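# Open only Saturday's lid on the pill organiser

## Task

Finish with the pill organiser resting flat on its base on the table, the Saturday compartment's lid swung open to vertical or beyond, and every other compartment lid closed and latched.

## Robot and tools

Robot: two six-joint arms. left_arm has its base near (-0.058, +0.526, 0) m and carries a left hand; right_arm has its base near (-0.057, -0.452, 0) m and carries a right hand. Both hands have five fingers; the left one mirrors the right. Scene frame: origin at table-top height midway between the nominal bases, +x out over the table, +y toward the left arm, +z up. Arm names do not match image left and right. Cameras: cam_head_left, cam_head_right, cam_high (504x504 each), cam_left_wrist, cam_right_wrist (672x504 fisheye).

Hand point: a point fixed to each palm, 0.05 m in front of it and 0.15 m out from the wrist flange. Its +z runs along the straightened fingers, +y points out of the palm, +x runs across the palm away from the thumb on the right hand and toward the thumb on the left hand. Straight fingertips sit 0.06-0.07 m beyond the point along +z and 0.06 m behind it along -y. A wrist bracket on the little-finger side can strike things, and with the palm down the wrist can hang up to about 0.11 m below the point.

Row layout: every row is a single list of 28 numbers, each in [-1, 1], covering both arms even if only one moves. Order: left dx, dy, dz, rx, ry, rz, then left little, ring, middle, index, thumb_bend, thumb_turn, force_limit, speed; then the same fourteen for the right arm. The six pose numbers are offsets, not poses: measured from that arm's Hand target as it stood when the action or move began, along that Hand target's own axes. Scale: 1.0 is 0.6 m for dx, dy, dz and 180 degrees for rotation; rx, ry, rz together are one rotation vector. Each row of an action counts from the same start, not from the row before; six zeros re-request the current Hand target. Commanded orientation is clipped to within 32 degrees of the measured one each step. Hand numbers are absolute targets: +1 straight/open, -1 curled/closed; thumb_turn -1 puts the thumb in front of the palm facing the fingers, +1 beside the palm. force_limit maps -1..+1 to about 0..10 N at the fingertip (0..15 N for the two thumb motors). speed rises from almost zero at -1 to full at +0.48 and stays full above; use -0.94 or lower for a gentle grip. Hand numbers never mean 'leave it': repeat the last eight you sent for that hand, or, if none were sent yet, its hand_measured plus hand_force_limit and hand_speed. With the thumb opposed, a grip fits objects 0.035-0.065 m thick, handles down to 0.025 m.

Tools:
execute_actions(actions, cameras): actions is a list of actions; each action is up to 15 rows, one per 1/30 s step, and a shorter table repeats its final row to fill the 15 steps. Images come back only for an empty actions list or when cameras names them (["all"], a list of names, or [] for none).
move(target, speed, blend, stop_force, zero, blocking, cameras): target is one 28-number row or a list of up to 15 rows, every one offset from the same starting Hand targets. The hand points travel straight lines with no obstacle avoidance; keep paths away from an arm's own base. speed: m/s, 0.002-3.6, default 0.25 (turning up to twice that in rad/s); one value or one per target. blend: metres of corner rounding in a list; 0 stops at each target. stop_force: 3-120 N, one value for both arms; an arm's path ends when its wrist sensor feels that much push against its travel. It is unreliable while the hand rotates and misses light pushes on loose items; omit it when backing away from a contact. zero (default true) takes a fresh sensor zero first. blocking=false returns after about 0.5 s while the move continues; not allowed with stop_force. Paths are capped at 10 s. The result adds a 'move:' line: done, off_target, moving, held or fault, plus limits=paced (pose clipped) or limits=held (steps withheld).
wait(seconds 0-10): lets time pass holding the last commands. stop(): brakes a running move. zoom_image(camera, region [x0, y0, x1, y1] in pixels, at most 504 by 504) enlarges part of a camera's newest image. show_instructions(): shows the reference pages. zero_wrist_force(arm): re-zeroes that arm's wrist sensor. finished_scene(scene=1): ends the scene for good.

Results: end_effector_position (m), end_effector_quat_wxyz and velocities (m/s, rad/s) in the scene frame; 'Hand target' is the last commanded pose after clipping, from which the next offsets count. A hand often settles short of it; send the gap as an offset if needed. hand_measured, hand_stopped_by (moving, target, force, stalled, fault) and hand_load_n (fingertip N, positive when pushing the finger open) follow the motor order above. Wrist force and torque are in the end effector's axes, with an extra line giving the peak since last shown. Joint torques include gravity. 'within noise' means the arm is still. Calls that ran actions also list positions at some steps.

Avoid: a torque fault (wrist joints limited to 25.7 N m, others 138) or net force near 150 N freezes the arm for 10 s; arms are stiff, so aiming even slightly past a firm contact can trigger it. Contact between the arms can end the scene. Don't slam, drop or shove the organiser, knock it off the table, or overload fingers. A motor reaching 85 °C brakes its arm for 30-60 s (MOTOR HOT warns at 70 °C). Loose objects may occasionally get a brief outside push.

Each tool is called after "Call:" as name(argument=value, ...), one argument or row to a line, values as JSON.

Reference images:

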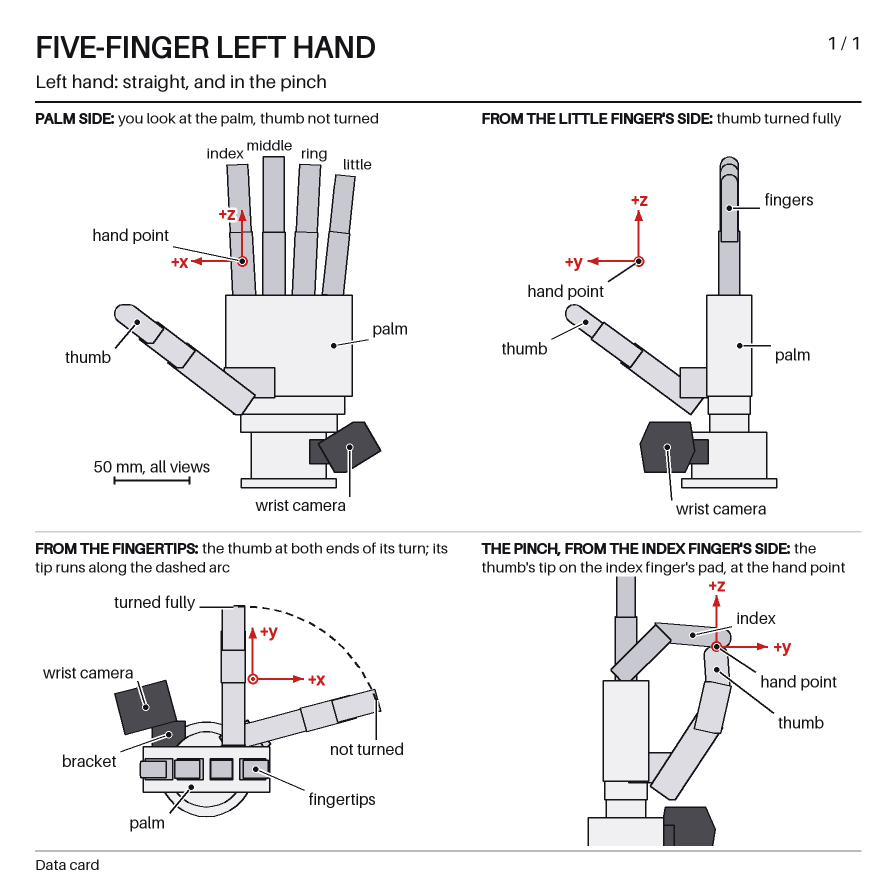

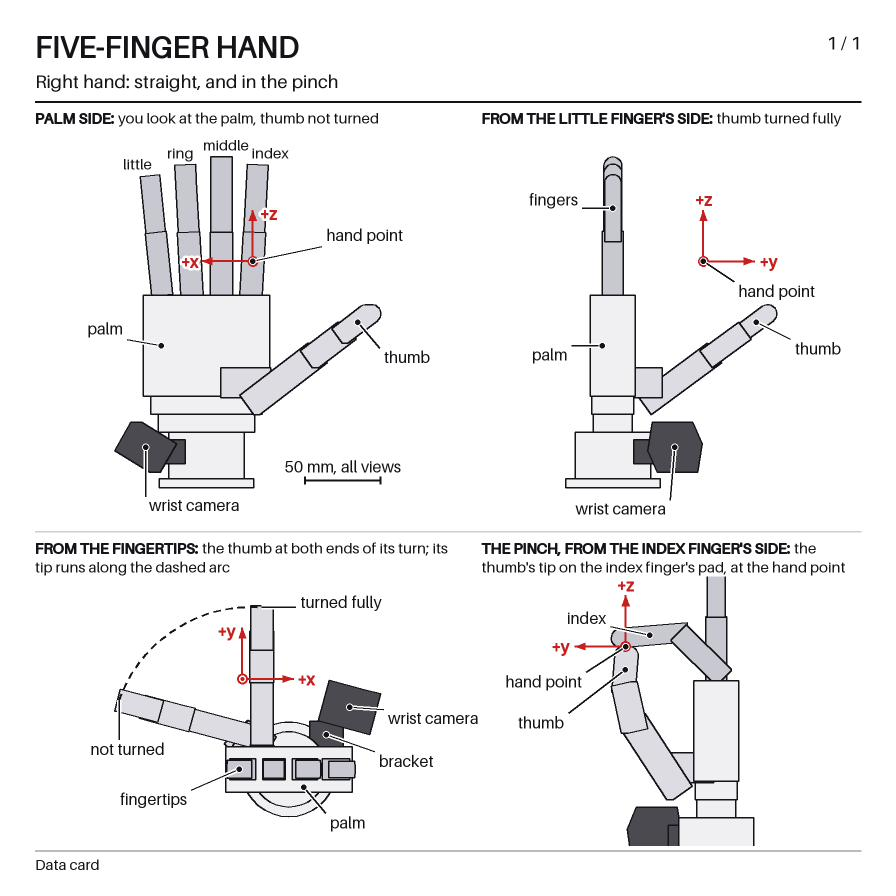

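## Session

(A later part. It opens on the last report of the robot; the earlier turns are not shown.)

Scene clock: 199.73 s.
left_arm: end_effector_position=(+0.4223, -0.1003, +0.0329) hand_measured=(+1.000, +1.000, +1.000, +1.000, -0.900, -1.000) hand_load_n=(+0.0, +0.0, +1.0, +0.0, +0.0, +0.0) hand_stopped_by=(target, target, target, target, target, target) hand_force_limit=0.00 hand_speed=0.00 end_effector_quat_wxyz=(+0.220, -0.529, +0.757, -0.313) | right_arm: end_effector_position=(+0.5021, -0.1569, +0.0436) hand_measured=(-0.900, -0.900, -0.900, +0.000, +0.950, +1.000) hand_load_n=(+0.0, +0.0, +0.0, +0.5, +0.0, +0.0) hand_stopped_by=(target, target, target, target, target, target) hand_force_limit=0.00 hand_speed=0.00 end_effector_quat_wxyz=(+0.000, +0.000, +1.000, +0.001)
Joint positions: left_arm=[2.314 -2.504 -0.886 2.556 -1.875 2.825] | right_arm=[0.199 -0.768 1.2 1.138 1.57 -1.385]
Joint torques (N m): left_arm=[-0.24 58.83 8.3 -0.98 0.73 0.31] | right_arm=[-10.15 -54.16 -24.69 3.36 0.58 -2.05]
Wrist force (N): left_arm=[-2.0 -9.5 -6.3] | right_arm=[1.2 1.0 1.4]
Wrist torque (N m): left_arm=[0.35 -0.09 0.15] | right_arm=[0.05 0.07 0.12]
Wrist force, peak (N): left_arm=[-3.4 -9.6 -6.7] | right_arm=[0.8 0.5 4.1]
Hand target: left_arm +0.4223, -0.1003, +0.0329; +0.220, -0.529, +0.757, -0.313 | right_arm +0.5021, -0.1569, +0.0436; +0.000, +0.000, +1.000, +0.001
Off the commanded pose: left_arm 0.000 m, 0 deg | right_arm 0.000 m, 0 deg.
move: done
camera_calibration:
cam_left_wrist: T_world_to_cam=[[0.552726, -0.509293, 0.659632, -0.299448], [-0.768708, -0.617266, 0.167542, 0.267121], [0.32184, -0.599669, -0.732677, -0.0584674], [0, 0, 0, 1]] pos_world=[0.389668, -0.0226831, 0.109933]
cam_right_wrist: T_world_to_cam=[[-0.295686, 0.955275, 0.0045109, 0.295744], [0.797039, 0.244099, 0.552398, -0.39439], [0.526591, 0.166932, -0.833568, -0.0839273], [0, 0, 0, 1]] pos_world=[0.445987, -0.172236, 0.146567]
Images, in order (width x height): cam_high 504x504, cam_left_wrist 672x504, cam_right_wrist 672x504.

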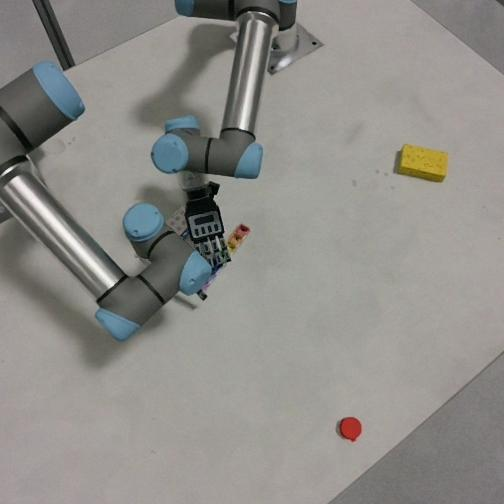

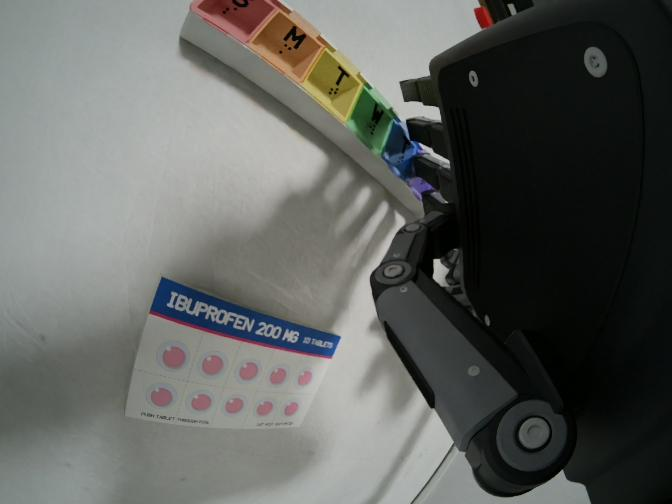

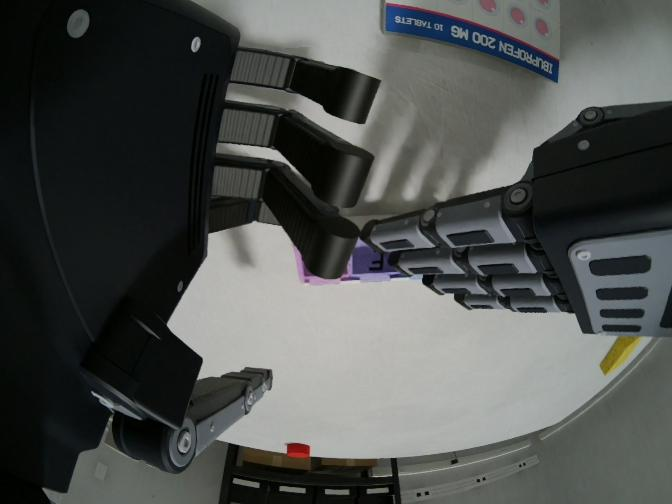

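Call:
move(
  target=[
    [0,0,0,0,0,0,1,1,1,1,-0.9,-1,0,0,0.04,-0.04,0,0,0,0,-0.9,-0.9,-0.9,0,0.95,1,0,0],
    [0,0,0,0,0,0,1,1,1,1,-0.9,-1,0,0,0.1,-0.13,-0.1,0,0,0,-0.9,-0.9,-0.9,0,0.95,1,0,0],
    [0,0,0,-0.07,-0.07,0,1,1,1,1,-0.9,-1,0,0,0.1,-0.13,-0.1,0,0,0,-0.9,-0.9,-0.9,0,0.95,1,0,0],
  ],
  speed=[0.06,0.15,0.1],
  blend=[0.01,0.0,0],
  cameras=["cam_right_wrist","cam_high","cam_left_wrist","cam_head_left"],
)

Call:
zoom_image(
  camera="cam_high",
  region=[150, 200, 270, 310],
)

Scene clock: 223.00 s.
left_arm: end_effector_position=(+0.4269, -0.1048, +0.0365) hand_measured=(+1.000, +1.000, +1.000, +1.000, -0.900, -1.000) hand_load_n=(+0.0, +0.0, +2.0, +0.0, +0.0, +0.0) hand_stopped_by=(target, target, target, target, target, target) hand_force_limit=0.00 hand_speed=0.00 end_effector_quat_wxyz=(+0.232, -0.552, +0.755, -0.267) | right_arm: end_effector_position=(+0.4420, -0.2349, +0.1035) hand_measured=(-0.900, -0.900, -0.900, +0.000, +0.950, +1.000) hand_load_n=(+0.0, +0.0, +0.0, +0.0, +0.0, +0.0) hand_stopped_by=(target, target, target, target, target, target) hand_force_limit=0.00 hand_speed=0.00 end_effector_quat_wxyz=(+0.000, +0.000, +1.000, +0.001)
Joint positions: left_arm=[2.296 -2.622 -0.645 2.331 -1.941 2.771] | right_arm=[0.063 -1.021 1.473 1.118 1.57 -1.521]
Joint torques (N m): left_arm=[0.63 46.27 15.08 -1.39 1.97 -0.21] | right_arm=[-9.96 -45.77 -7.92 3.82 -2.07 -2.11]
Wrist force (N): left_arm=[-10.7 -19.4 -26.8] | right_arm=[-1.3 1.3 1.4]
Wrist torque (N m): left_arm=[1.75 -0.93 -0.10] | right_arm=[0.07 0.04 0.12]
Wrist force, peak (N): left_arm=[6.8 -92.1 -137.1] | right_arm=[1.3 1.5 2.6]
Hand target: left_arm +0.4269, -0.1048, +0.0365; +0.232, -0.552, +0.755, -0.267 (not the last commanded pose) | right_arm +0.4420, -0.2349, +0.1035; +0.000, +0.000, +1.000, +0.001
Off the commanded pose: left_arm 0.007 m, 12 deg | right_arm 0.000 m, 0 deg.
FORCE FAULT: contact force on the left arm reached its limit, and that arm stopped. The contact can be on any part of that arm, not only on its tool. That arm's remaining commands of this call were not run. That arm is still stopped at the end of this call. That arm stays stopped for about 9 more seconds. Until then a move that you send moves the other arm only, and its call returns only when the move has ended. Once the stop has ended, the next robot result says so. If the stop ends while you think or write, that arm runs what you send next, counted from a new Hand target: where the arm stands when the stop ends. While its stop runs, that arm, its gripper or tool too, takes no new command. Until it ends, the stop uses up actions while you think or wait. An arm that is not stopped still takes commands.
move: fault (left_arm); path passed 2 of 3 targets
camera_calibration:
cam_left_wrist: T_world_to_cam=[[0.613976, -0.517641, 0.595887, -0.331345], [-0.720136, -0.676439, 0.154383, 0.24085], [0.323166, -0.523907, -0.78809, -0.0506136], [0, 0, 0, 1]] pos_world=[0.39324, -0.0351143, 0.120373]
cam_right_wrist: T_world_to_cam=[[-0.295686, 0.955275, 0.0045109, 0.352339], [0.797039, 0.244099, 0.552398, -0.360592], [0.526591, 0.166932, -0.833568, 0.0106363], [0, 0, 0, 1]] pos_world=[0.385987, -0.250336, 0.206467]
Images, in order (width x height): cam_head_left 504x504, cam_high 504x504, cam_left_wrist 672x504, cam_right_wrist 672x504.

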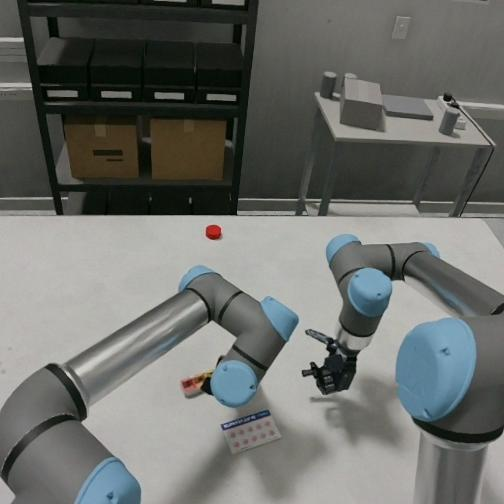

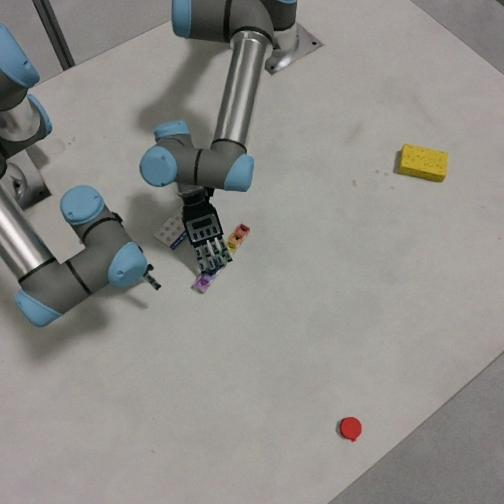

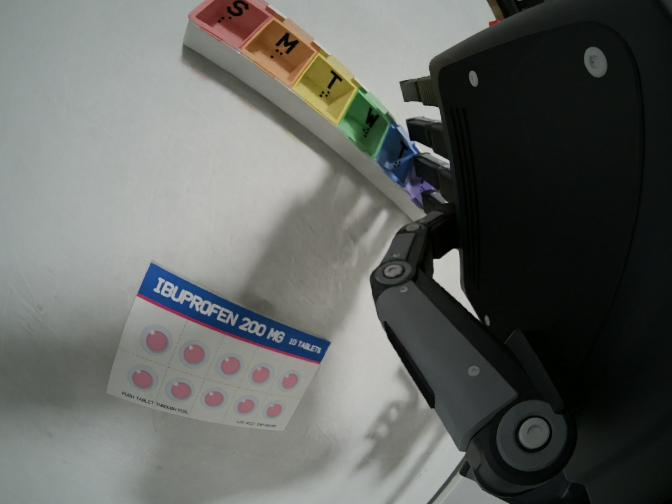

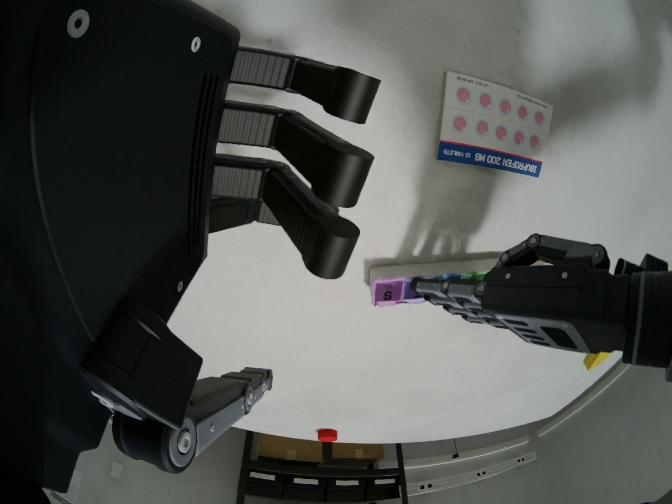

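Scaled by 4.200 from the camera's 504x504 image, which has a finer 720x720 frame.

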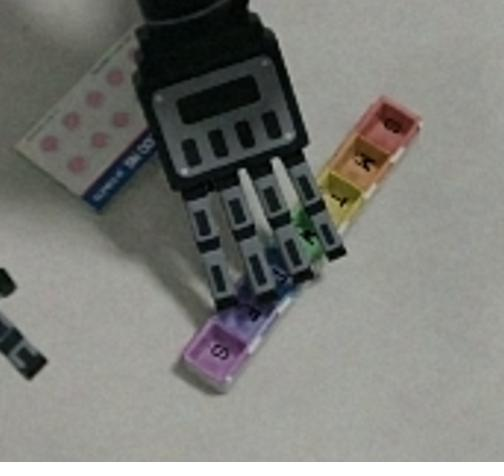

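Call:
wait(
  seconds=1,
)

Scene clock: 227.07 s.
left_arm: end_effector_position=(+0.4269, -0.1048, +0.0365) hand_measured=(+1.000, +1.000, +1.000, +1.000, -0.900, -1.000) hand_load_n=(+0.0, +0.0, +2.0, +0.0, +0.0, +0.0) hand_stopped_by=(target, target, target, target, target, target) hand_force_limit=0.00 hand_speed=0.00 end_effector_quat_wxyz=(+0.232, -0.552, +0.755, -0.267) | right_arm: end_effector_position=(+0.4420, -0.2349, +0.1035) hand_measured=(-0.900, -0.900, -0.900, +0.000, +0.950, +1.000) hand_load_n=(+0.0, +0.0, +0.0, +0.0, +0.0, +0.0) hand_stopped_by=(target, target, target, target, target, target) hand_force_limit=0.00 hand_speed=0.00 end_effector_quat_wxyz=(+0.000, +0.000, +1.000, +0.001)
Joint positions: left_arm=[2.296 -2.621 -0.645 2.331 -1.941 2.771] | right_arm=[0.063 -1.021 1.473 1.118 1.57 -1.521]
Joint torques (N m): left_arm=[1.12 46.96 14.5 -1.36 2.08 -0.16] | right_arm=[-10.5 -45.23 -8.11 3.59 -2.01 -2.11]
Wrist force (N): left_arm=[-10.5 -18.5 -25.7] | right_arm=[-1.3 1.3 1.3]
Wrist torque (N m): left_arm=[1.69 -0.95 -0.09] | right_arm=[0.07 0.04 0.12]
Wrist force, peak (N): left_arm=[-10.2 -19.5 -26.8] | right_arm=[-1.3 1.4 1.5]
Hand target: left_arm +0.4269, -0.1048, +0.0365; +0.232, -0.552, +0.755, -0.267 (not the last commanded pose) | right_arm +0.4420, -0.2349, +0.1035; +0.000, +0.000, +1.000, +0.001
Off the commanded pose: left_arm 0.007 m, 12 deg | right_arm 0.000 m, 0 deg.
FORCE FAULT, CONTINUED: the left arm was still stopped when this call began, by the force fault that an earlier result reported. Since the last result the stop counts as 8 of the actions that you can send in this scene. That arm is still stopped at the end of this call. That arm stays stopped for about 5 more seconds. If the stop ends while you think or write, that arm runs what you send next, counted from a new Hand target: where the arm stands when the stop ends. While its stop runs, that arm, its gripper or tool too, takes no new command.
wait: 1.00 s; at rest from the start

Call:
wait(
  seconds=0.1,
)

Scene clock: 238.53 s.
left_arm: end_effector_position=(+0.4269, -0.1048, +0.0365) hand_measured=(+1.000, +1.000, +1.000, +1.000, -0.900, -1.000) hand_load_n=(+0.0, +0.0, +2.0, -0.5, +0.0, +0.0) hand_stopped_by=(target, target, target, target, target, target) hand_force_limit=0.00 hand_speed=0.00 end_effector_quat_wxyz=(+0.232, -0.552, +0.755, -0.267) | right_arm: end_effector_position=(+0.4420, -0.2349, +0.1035) hand_measured=(-0.900, -0.900, -0.900, +0.000, +0.950, +1.000) hand_load_n=(+0.0, +0.0, +0.0, +0.0, +0.0, +0.0) hand_stopped_by=(target, target, target, target, target, target) hand_force_limit=0.00 hand_speed=0.00 end_effector_quat_wxyz=(+0.000, +0.000, +1.000, +0.001)
Joint positions: left_arm=[2.296 -2.621 -0.645 2.331 -1.941 2.771] | right_arm=[0.063 -1.021 1.473 1.118 1.57 -1.521]
Joint torques (N m): left_arm=[1.07 25.8 1.55 -1.23 4.84 -0.03] | right_arm=[-9.85 -44.75 -7.94 2.91 -2.05 -1.92]
Wrist force (N): left_arm=[-10.0 -18.4 -24.7] | right_arm=[-1.3 1.4 1.5]
Wrist torque (N m): left_arm=[1.64 -0.89 -0.06] | right_arm=[0.08 0.04 0.12]
Wrist force, peak (N): left_arm=[-10.3 -19.6 -26.7] | right_arm=[-1.6 1.3 1.3]
Hand target: left_arm +0.4269, -0.1048, +0.0365; +0.232, -0.552, +0.755, -0.267 (not the last commanded pose) | right_arm +0.4420, -0.2349, +0.1035; +0.000, +0.000, +1.000, +0.001
Off the commanded pose: left_arm 0.007 m, 12 deg | right_arm 0.000 m, 0 deg.
FORCE FAULT, CONTINUED: the left arm's stop, for the force fault that an earlier result reported, is over. The rest of the stop counts as 10 of the actions that you can send in this scene. During its stop the left arm's controller moved it back a little. That arm's target is now where it stood when the stop ended, not its last command. That arm accepts commands again.
wait: 0.10 s; at rest from the start

Call:
move(
  target=[
    [-0.0047,-0.055,-0.0624,0,0,0,1,1,1,1,-0.9,-1,0,0,0,0,0,0,0,0,-0.9,-0.9,-0.9,0,0.95,1,0,0],
    [0.0262,-0.061,-0.045,0.0177,-0.0497,-0.0789,1,1,1,1,-0.9,-1,0,0,0,0,0,0,0,0,-0.9,-0.9,-0.9,0,0.95,1,0,0],
    [0.0262,-0.061,-0.045,0.0177,-0.0497,-0.0789,0.95,0.92,1,0.92,-0.9,-1,1,0,0,0,0,0,0,0,-0.9,-0.9,-0.9,0,0.95,1,0,0],
  ],
  speed=[0.04,0.1,0.1],
  cameras=["cam_right_wrist","cam_high","cam_left_wrist","cam_head_right"],
)

Call:
zoom_image(
  camera="cam_high",
  region=[150, 200, 270, 310],
)

Call:
zoom_image(
  camera="cam_left_wrist",
  region=[180, 0, 460, 250],
)

Call:
zoom_image(
  camera="cam_right_wrist",
  region=[340, 220, 560, 360],
)

Scene clock: 245.10 s.
left_arm: end_effector_position=(+0.4310, -0.1250, +0.0800) hand_measured=(+0.950, +0.920, +1.000, +0.920, -0.900, -1.000) hand_load_n=(+0.0, -0.5, +0.0, +0.0, +0.0, +0.5) hand_stopped_by=(target, target, target, target, target, target) hand_force_limit=1.00 hand_speed=0.00 end_effector_quat_wxyz=(-0.271, +0.653, -0.653, +0.270) | right_arm: end_effector_position=(+0.4420, -0.2349, +0.1035) hand_measured=(-0.900, -0.900, -0.900, +0.000, +0.950, +1.000) hand_load_n=(+0.0, +0.0, +0.0, +0.0, +0.0, +0.0) hand_stopped_by=(target, target, target, target, target, target) hand_force_limit=0.00 hand_speed=0.00 end_effector_quat_wxyz=(+0.000, +0.000, +1.000, +0.001)
Joint positions: left_arm=[2.234 -2.767 -0.284 2.055 -2.138 2.45] | right_arm=[0.063 -1.021 1.473 1.118 1.57 -1.521]
Joint torques (N m): left_arm=[-10.6 52.77 27.26 -3.79 -2.3 -2.09] | right_arm=[-9.89 -44.8 -7.78 2.45 -2 -1.95]
Wrist force (N): left_arm=[-0.9 0.8 -1.3] | right_arm=[-1.1 1.3 1.3]
Wrist torque (N m): left_arm=[-0.06 0.11 0.21] | right_arm=[0.08 0.03 0.13]
Wrist force, peak (N): left_arm=[-9.8 -19.4 -25.7] | right_arm=[-1.4 1.4 1.4]
Hand target: left_arm +0.4310, -0.1250, +0.0800; -0.271, +0.653, -0.653, +0.270 | right_arm +0.4420, -0.2349, +0.1035; +0.000, +0.000, +1.000, +0.001
Off the commanded pose: left_arm 0.000 m, 0 deg | right_arm 0.000 m, 0 deg.
move: done
camera_calibration:
cam_left_wrist: T_world_to_cam=[[0.694717, -0.288445, 0.658914, -0.381417], [-0.510551, -0.843026, 0.16925, 0.111099], [0.506662, -0.45399, -0.73293, -0.102998], [0, 0, 0, 1]] pos_world=[0.373884, -0.0631183, 0.157028]
cam_right_wrist: T_world_to_cam=[[-0.295686, 0.955275, 0.0045109, 0.352339], [0.797039, 0.244099, 0.552398, -0.360592], [0.526591, 0.166932, -0.833568, 0.0106363], [0, 0, 0, 1]] pos_world=[0.385987, -0.250336, 0.206467]
Images, in order (width x height): cam_head_right 504x504, cam_high 504x504, cam_left_wrist 672x504, cam_right_wrist 672x504.

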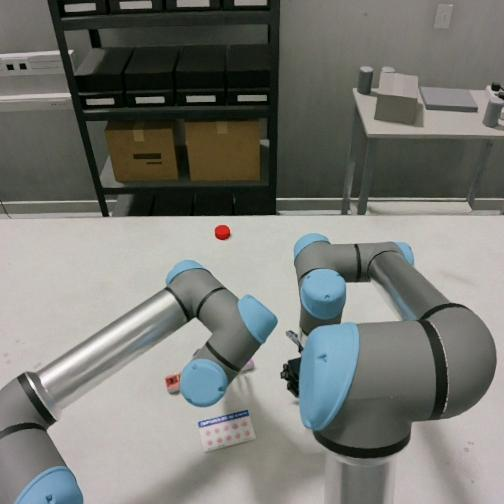

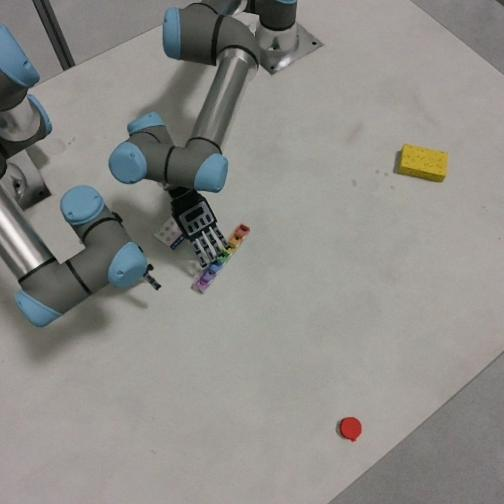

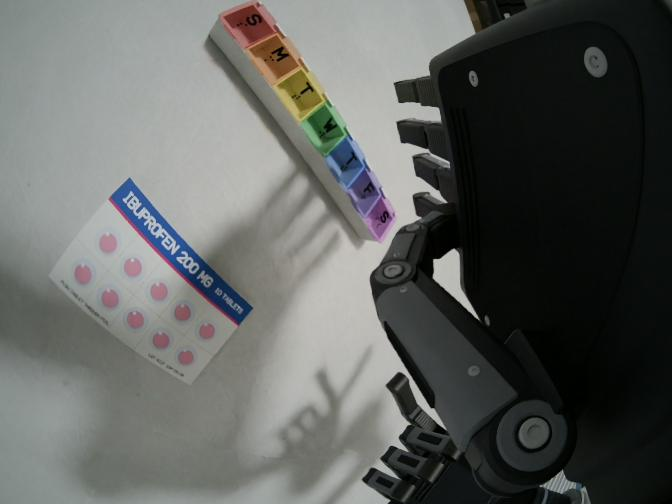

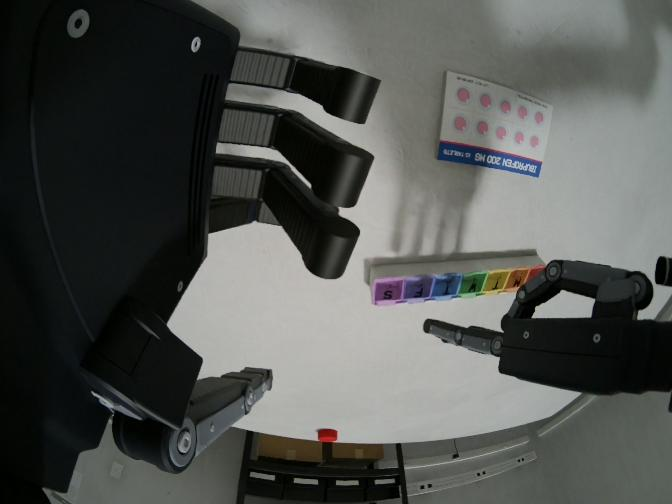

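Scaled by 4.200 from the camera's 504x504 image, which has a finer 720x720 frame.

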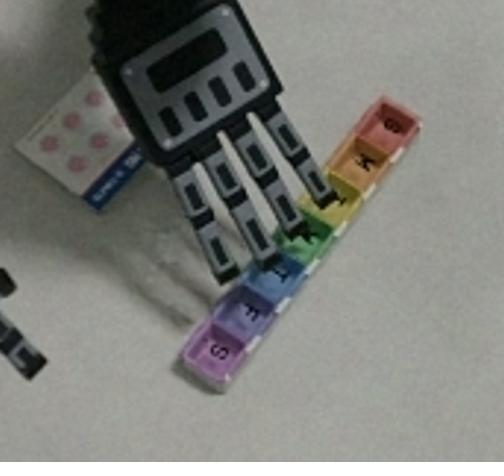

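Scaled by 1.800 from the camera's 672x504 image, which has a finer 960x720 frame.

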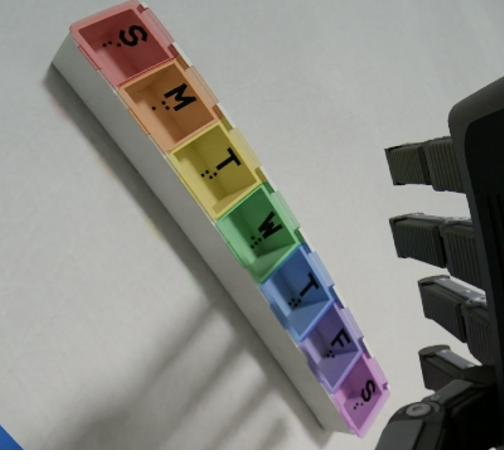

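Scaled by 2.291 from the camera's 672x504 image, which has a finer 960x720 frame.

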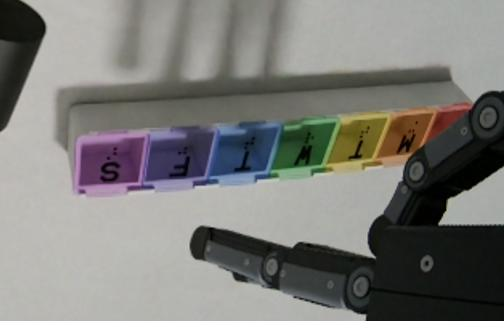

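Call:
move(
  target=[
    [0,0.0412,0.0412,0,0,0,0.95,0.92,1,0.92,-0.9,-1,1,0,0,0,0,0,0,0,-0.9,-0.9,-0.9,0,0.95,1,0,0],
    [0,0.0648,0.0648,0,0,0,0.95,0.92,1,0.92,-0.9,-1,1,0,0,0,0,0,0,0,-0.9,-0.9,-0.9,0,0.95,1,0,0],
  ],
  speed=[0.08,0.008],
  stop_force=18,
  cameras=["cam_right_wrist","cam_high","cam_left_wrist"],
)

Call:
zoom_image(
  camera="cam_high",
  region=[150, 200, 270, 310],
)

Call:
zoom_image(
  camera="cam_right_wrist",
  region=[340, 220, 560, 360],
)

Scene clock: 257.07 s.
left_arm: end_effector_position=(+0.4310, -0.1250, +0.0332) hand_measured=(+0.950, +0.920, +1.000, +0.920, -0.900, -1.000) hand_load_n=(+0.0, +3.5, +0.0, +4.0, +0.0, +0.0) hand_stopped_by=(target, target, target, target, target, target) hand_force_limit=1.00 hand_speed=0.00 end_effector_quat_wxyz=(-0.271, +0.653, -0.653, +0.270) | right_arm: end_effector_position=(+0.4420, -0.2349, +0.1035) hand_measured=(-0.900, -0.900, -0.900, +0.000, +0.950, +1.000) hand_load_n=(+0.0, +0.0, +0.0, +0.0, +0.0, +0.0) hand_stopped_by=(target, target, target, target, target, target) hand_force_limit=0.00 hand_speed=0.00 end_effector_quat_wxyz=(+0.000, +0.000, +1.000, +0.001)
Joint positions: left_arm=[2.234 -2.758 -0.421 2.183 -2.138 2.45] | right_arm=[0.063 -1.021 1.473 1.118 1.57 -1.521]
Joint torques (N m): left_arm=[12.49 56.76 21.18 -3.96 1.07 1.93] | right_arm=[-9.67 -44.61 -8.43 1.91 -1.98 -1.83]
Wrist force (N): left_arm=[-2.0 -9.4 -13.7] | right_arm=[-1.1 1.3 1.4]
Wrist torque (N m): left_arm=[0.73 -0.19 0.25] | right_arm=[0.07 0.02 0.13]
Wrist force, peak (N): left_arm=[-2.3 -12.9 -20.4] | right_arm=[-1.5 1.3 1.5]
Hand target: left_arm +0.4310, -0.1250, +0.0333; -0.271, +0.653, -0.653, +0.270 (not the last commanded pose) | right_arm +0.4420, -0.2349, +0.1035; +0.000, +0.000, +1.000, +0.001
Off the commanded pose: left_arm 0.008 m, 0 deg | right_arm 0.000 m, 0 deg.
move: contact (left_arm); path passed 1 of 2 targets
camera_calibration:
cam_left_wrist: T_world_to_cam=[[0.694702, -0.288257, 0.659012, -0.350668], [-0.510483, -0.843042, 0.169376, 0.118878], [0.506751, -0.45408, -0.732813, -0.137323], [0, 0, 0, 1]] pos_world=[0.373884, -0.063219, 0.110328]
cam_right_wrist: T_world_to_cam=[[-0.295686, 0.955275, 0.0045109, 0.352339], [0.797039, 0.244099, 0.552398, -0.360592], [0.526591, 0.166932, -0.833568, 0.0106363], [0, 0, 0, 1]] pos_world=[0.385987, -0.250336, 0.206467]
Images, in order (width x height): cam_high 504x504, cam_left_wrist 672x504, cam_right_wrist 672x504.

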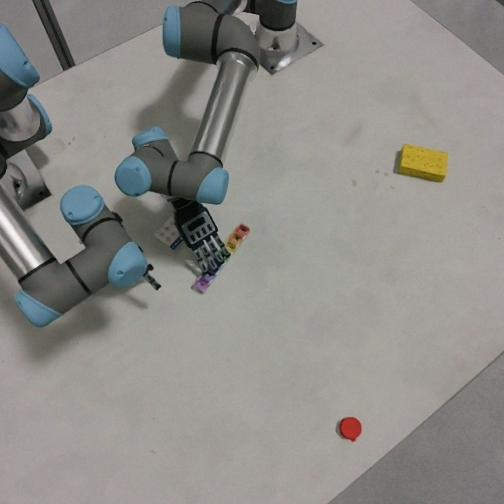

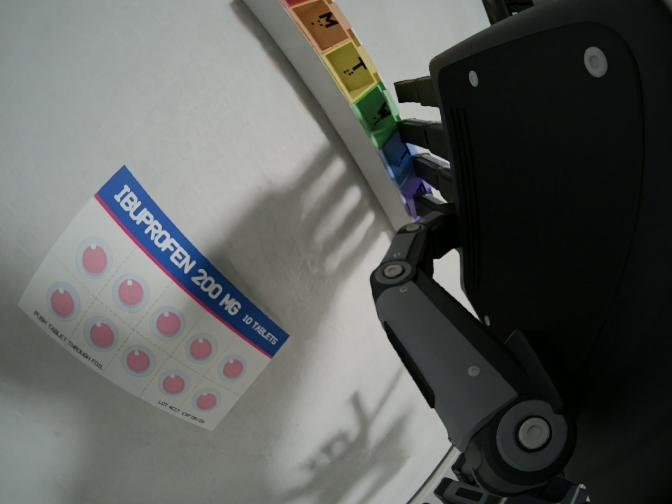

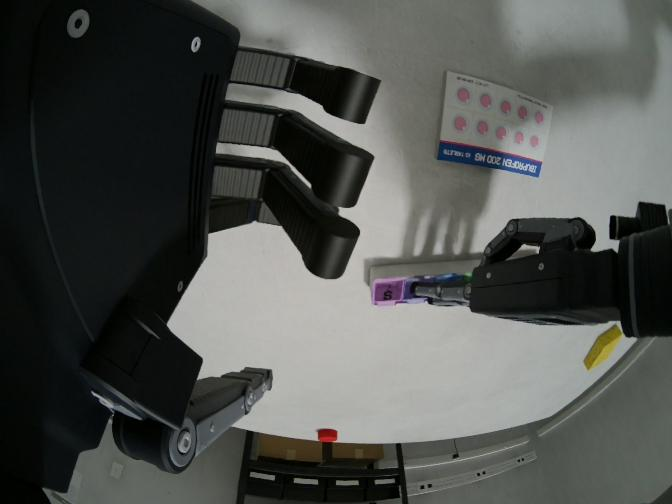

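Scaled by 4.200 from the camera's 504x504 image, which has a finer 720x720 frame.

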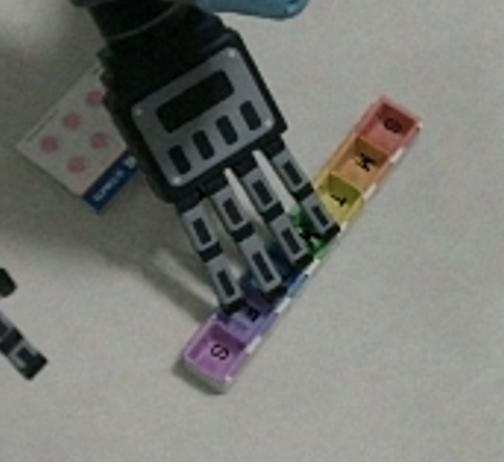

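Scaled by 2.291 from the camera's 672x504 image, which has a finer 960x720 frame.

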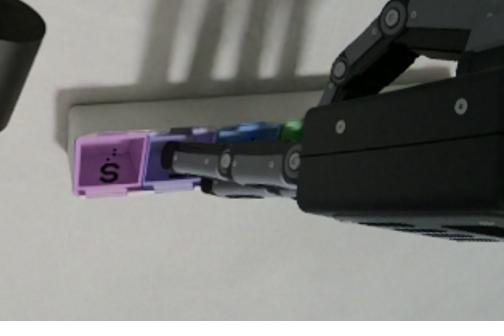

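Call:
move(
  target=[0,0,0,0,0,0,0.95,0.92,1,0.92,-0.9,-1,1,0,-0.1047,0.0762,0.0725,0,0,-0.1167,-0.9,-0.9,-0.9,0,0.95,1,0,0],
  speed=0.12,
  cameras=["cam_right_wrist","cam_high","cam_left_wrist"],
)

Call:
zoom_image(
  camera="cam_high",
  region=[150, 200, 270, 310],
)

Call:
zoom_image(
  camera="cam_right_wrist",
  region=[230, 130, 560, 360],
)

Scene clock: 263.17 s.
left_arm: end_effector_position=(+0.4310, -0.1250, +0.0333) hand_measured=(+0.950, +0.920, +1.000, +0.920, -0.900, -1.000) hand_load_n=(+0.0, +3.5, +0.0, +4.0, +0.0, +0.0) hand_stopped_by=(target, target, target, target, target, target) hand_force_limit=1.00 hand_speed=0.00 end_effector_quat_wxyz=(-0.271, +0.653, -0.653, +0.270) | right_arm: end_effector_position=(+0.5048, -0.1892, +0.0601) hand_measured=(-0.900, -0.900, -0.900, +0.000, +0.950, +1.000) hand_load_n=(+0.0, +0.0, +0.0, +0.0, +0.0, +0.0) hand_stopped_by=(target, target, target, target, target, target) hand_force_limit=0.00 hand_speed=0.00 end_effector_quat_wxyz=(+0.000, -0.182, +0.983, +0.001)
Joint positions: left_arm=[2.234 -2.758 -0.421 2.183 -2.138 2.45] | right_arm=[0.124 -0.761 1.14 1.191 1.57 -1.827]
Joint torques (N m): left_arm=[12.26 61.74 20.2 -3.7 0.93 0.99] | right_arm=[11.83 -35.13 -23.64 3.88 1.83 -2.23]
Wrist force (N): left_arm=[-1.8 -10.1 -14.3] | right_arm=[-1.0 1.3 1.5]
Wrist torque (N m): left_arm=[0.69 -0.18 0.24] | right_arm=[0.06 -0.01 0.13]
Wrist force, peak (N): left_arm=[-1.7 -10.4 -14.6] | right_arm=[-1.4 1.4 1.5]
Hand target: left_arm +0.4310, -0.1250, +0.0333; -0.271, +0.653, -0.653, +0.270 | right_arm +0.5049, -0.1892, +0.0601; +0.000, -0.182, +0.983, +0.000
Off the commanded pose: left_arm 0.000 m, 0 deg | right_arm 0.000 m, 0 deg.
move: done
camera_calibration:
cam_left_wrist: T_world_to_cam=[[0.694702, -0.288257, 0.659012, -0.350668], [-0.510483, -0.843042, 0.169376, 0.118878], [0.506751, -0.45408, -0.732813, -0.137323], [0, 0, 0, 1]] pos_world=[0.373884, -0.063219, 0.110328]
cam_right_wrist: T_world_to_cam=[[-0.618243, 0.785976, 0.00418104, 0.458219], [0.656465, 0.51343, 0.552669, -0.275908], [0.432238, 0.344428, -0.833391, 0.0149962], [0, 0, 0, 1]] pos_world=[0.457932, -0.223655, 0.163067]
Images, in order (width x height): cam_high 504x504, cam_left_wrist 672x504, cam_right_wrist 672x504.

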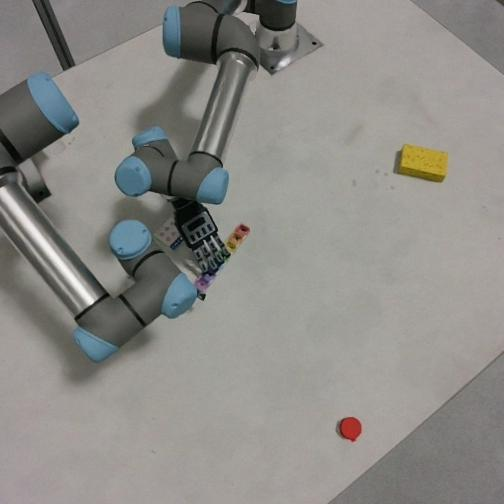

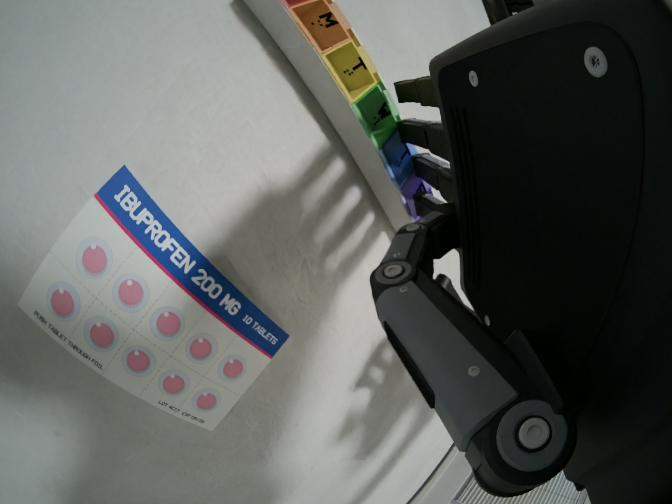

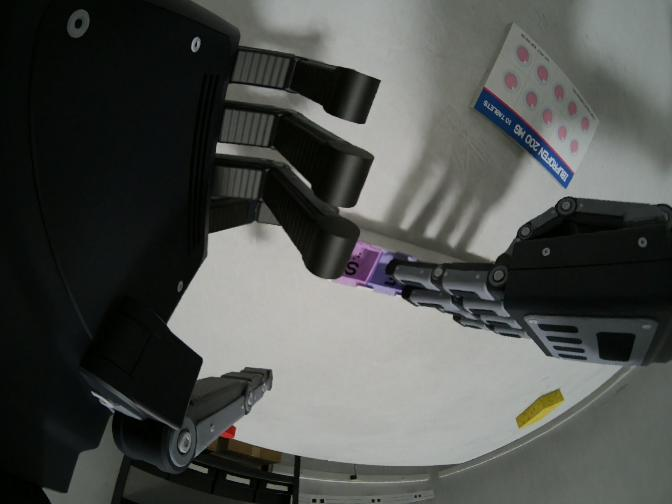

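Scaled by 4.200 from the camera's 504x504 image, which has a finer 720x720 frame.

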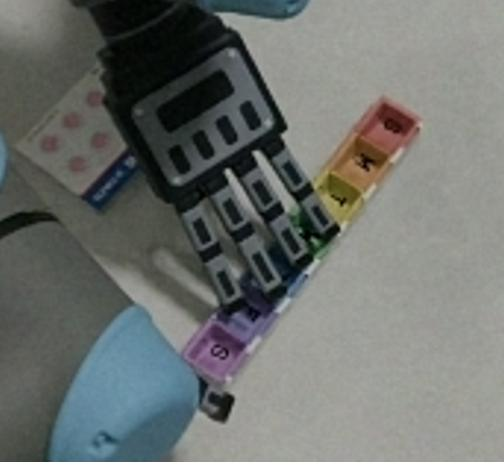

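Scaled by 1.527 from the camera's 672x504 image, which has a finer 960x720 frame.

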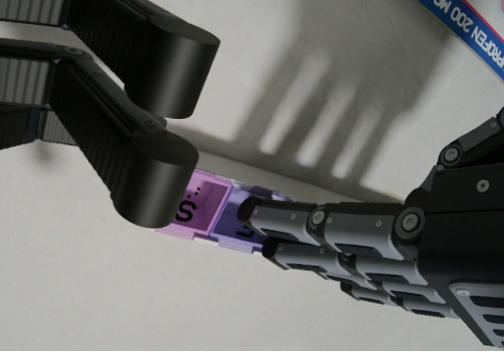

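Call:
move(
  target=[
    [0,0,0,0,0,0,0.95,0.92,1,0.92,-0.9,-1,1,0,0,0,0.0518,0,0,0,-0.9,-0.9,-0.9,0,0.95,1,0,0],
    [0,0,0,0,0,0,0.95,0.92,1,0.92,-0.9,-1,1,0,0,0.045,0.0518,0,0,0,-0.9,-0.9,-0.9,0,0.95,1,0,0],
  ],
  speed=[0.05,0.05],
  cameras=["cam_right_wrist"],
)

Call:
zoom_image(
  camera="cam_right_wrist",
  region=[230, 130, 560, 360],
)

Scene clock: 267.57 s.
left_arm: end_effector_position=(+0.4310, -0.1250, +0.0333) hand_measured=(+0.950, +0.920, +1.000, +0.920, -0.900, -1.000) hand_load_n=(+0.0, +3.5, +0.0, +4.0, +0.0, +0.0) hand_stopped_by=(target, target, target, target, target, target) hand_force_limit=1.00 hand_speed=0.00 end_effector_quat_wxyz=(-0.271, +0.653, -0.653, +0.270) | right_arm: end_effector_position=(+0.4953, -0.1641, +0.0291) hand_measured=(-0.900, -0.900, -0.900, +0.000, +0.950, +1.000) hand_load_n=(+0.0, +0.0, +0.0, +0.0, +0.0, +0.0) hand_stopped_by=(target, target, target, target, target, target) hand_force_limit=0.00 hand_speed=0.00 end_effector_quat_wxyz=(+0.001, -0.182, +0.983, +0.001)
Joint positions: left_arm=[2.234 -2.758 -0.421 2.183 -2.138 2.45] | right_arm=[0.169 -0.729 1.167 1.132 1.57 -1.782]
Joint torques (N m): left_arm=[12.26 61.58 18.49 -3.44 0.98 0.15] | right_arm=[11.38 -36.41 -22.94 3.99 -0.89 2.33]
Wrist force (N): left_arm=[-2.2 -9.4 -13.4] | right_arm=[-1.2 1.5 1.5]
Wrist torque (N m): left_arm=[0.70 -0.17 0.24] | right_arm=[0.09 0.03 0.03]
Wrist force, peak (N): left_arm=[-1.9 -10.3 -14.3] | right_arm=[-1.3 1.6 1.3]
Hand target: left_arm +0.4310, -0.1250, +0.0333; -0.271, +0.653, -0.653, +0.270 | right_arm +0.4952, -0.1639, +0.0290; +0.000, -0.182, +0.983, +0.000
Off the commanded pose: left_arm 0.000 m, 0 deg | right_arm 0.000 m, 0 deg.
move: done
camera_calibration:
cam_right_wrist: T_world_to_cam=[[-0.618461, 0.785805, 0.00409033, 0.432823], [0.656269, 0.513634, 0.552712, -0.265248], [0.432223, 0.344515, -0.833362, -0.015441], [0, 0, 0, 1]] pos_world=[0.448432, -0.198554, 0.131968]
Images, in order (width x height): cam_right_wrist 672x504.

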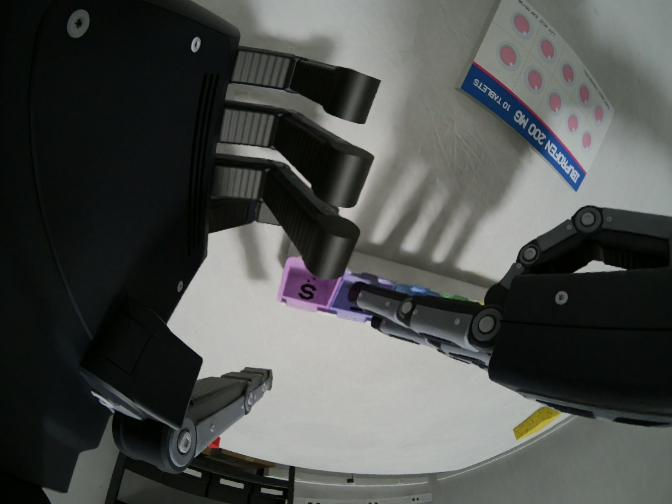

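Scaled by 1.527 from the camera's 672x504 image, which has a finer 960x720 frame.

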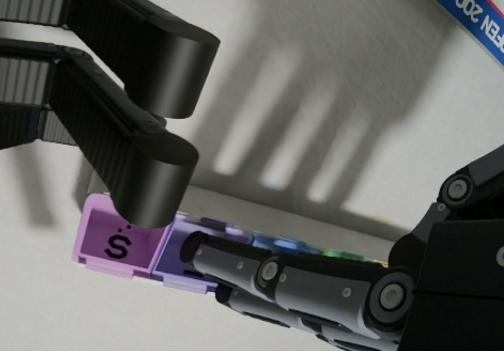

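Call:
move(
  target=[0,0,0,0,0,0,0.95,0.92,1,0.92,-0.9,-1,1,0,-0.026,0,0,0,0,0,-0.9,-0.9,-0.9,0,0.95,1,0,0],
  speed=0.006,
  stop_force=3,
  cameras=["cam_right_wrist","cam_high"],
)

Call:
zoom_image(
  camera="cam_right_wrist",
  region=[230, 130, 560, 360],
)

Call:
zoom_image(
  camera="cam_high",
  region=[150, 200, 270, 310],
)

Scene clock: 275.83 s.
left_arm: end_effector_position=(+0.4310, -0.1250, +0.0333) hand_measured=(+0.950, +0.920, +1.000, +0.920, -0.900, -1.000) hand_load_n=(+0.0, +4.5, +0.0, +5.0, +0.0, +0.0) hand_stopped_by=(target, target, target, target, target, target) hand_force_limit=1.00 hand_speed=0.00 end_effector_quat_wxyz=(-0.271, +0.653, -0.653, +0.270) | right_arm: end_effector_position=(+0.5098, -0.1583, +0.0290) hand_measured=(-0.900, -0.900, -0.900, +0.000, +0.950, +1.000) hand_load_n=(+0.0, +0.0, +0.0, +0.5, +0.0, +0.0) hand_stopped_by=(target, target, target, target, target, target) hand_force_limit=0.00 hand_speed=0.00 end_effector_quat_wxyz=(+0.000, -0.182, +0.983, +0.000)
Joint positions: left_arm=[2.234 -2.758 -0.421 2.183 -2.138 2.45] | right_arm=[0.175 -0.691 1.095 1.166 1.57 -1.776]
Joint torques (N m): left_arm=[-3.24 62.08 16.67 -2.89 0.86 -1.14] | right_arm=[12.22 -36.61 -24.76 3.26 1.5 2.52]
Wrist force (N): left_arm=[-3.1 -11.3 -7.3] | right_arm=[1.8 0.1 1.1]
Wrist torque (N m): left_arm=[0.37 -0.13 0.22] | right_arm=[0.07 0.07 0.05]
Wrist force, peak (N): left_arm=[-1.7 -10.3 -14.4] | right_arm=[1.7 0.5 1.9]
Hand target: left_arm +0.4310, -0.1250, +0.0333; -0.271, +0.653, -0.653, +0.270 | right_arm +0.5098, -0.1583, +0.0290; +0.000, -0.182, +0.983, +0.000
Off the commanded pose: left_arm 0.000 m, 0 deg | right_arm 0.000 m, 0 deg.
move: done
camera_calibration:
cam_right_wrist: T_world_to_cam=[[-0.618447, 0.785816, 0.00417604, 0.437217], [0.65636, 0.513627, 0.552611, -0.277773], [0.432106, 0.344502, -0.833429, -0.0236461], [0, 0, 0, 1]] pos_world=[0.462932, -0.192754, 0.131967]
Images, in order (width x height): cam_high 504x504, cam_right_wrist 672x504.

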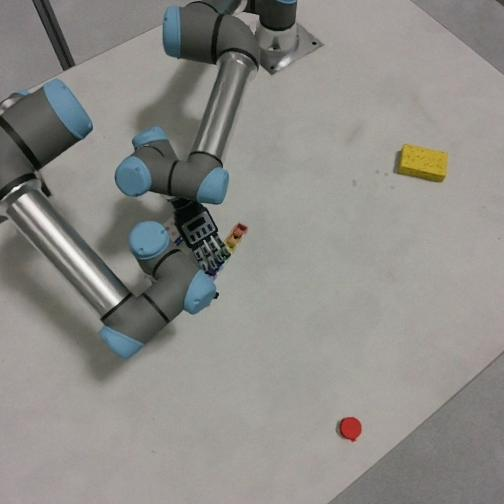

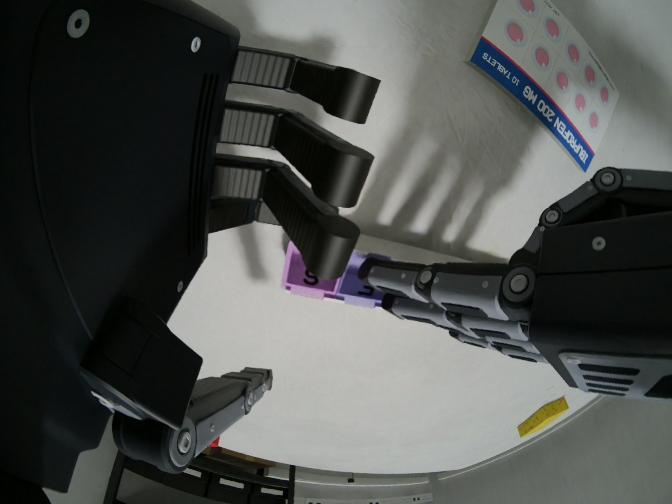

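Scaled by 1.527 from the camera's 672x504 image, which has a finer 960x720 frame.

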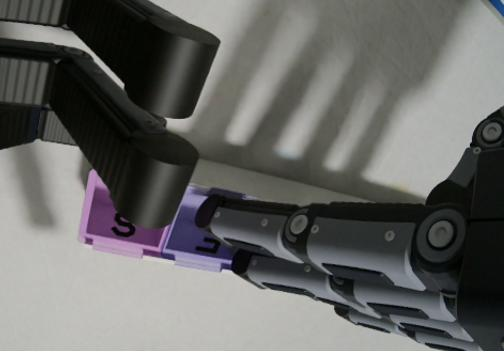

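Scaled by 4.200 from the camera's 504x504 image, which has a finer 720x720 frame.

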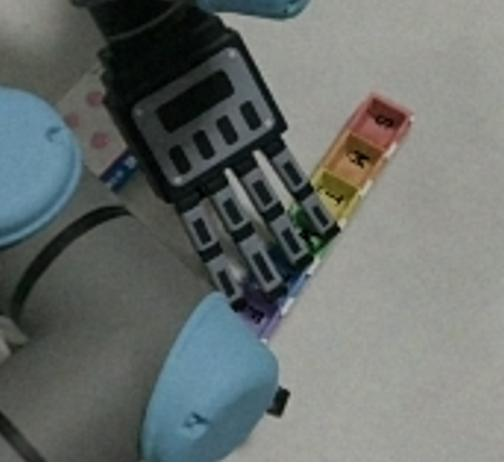

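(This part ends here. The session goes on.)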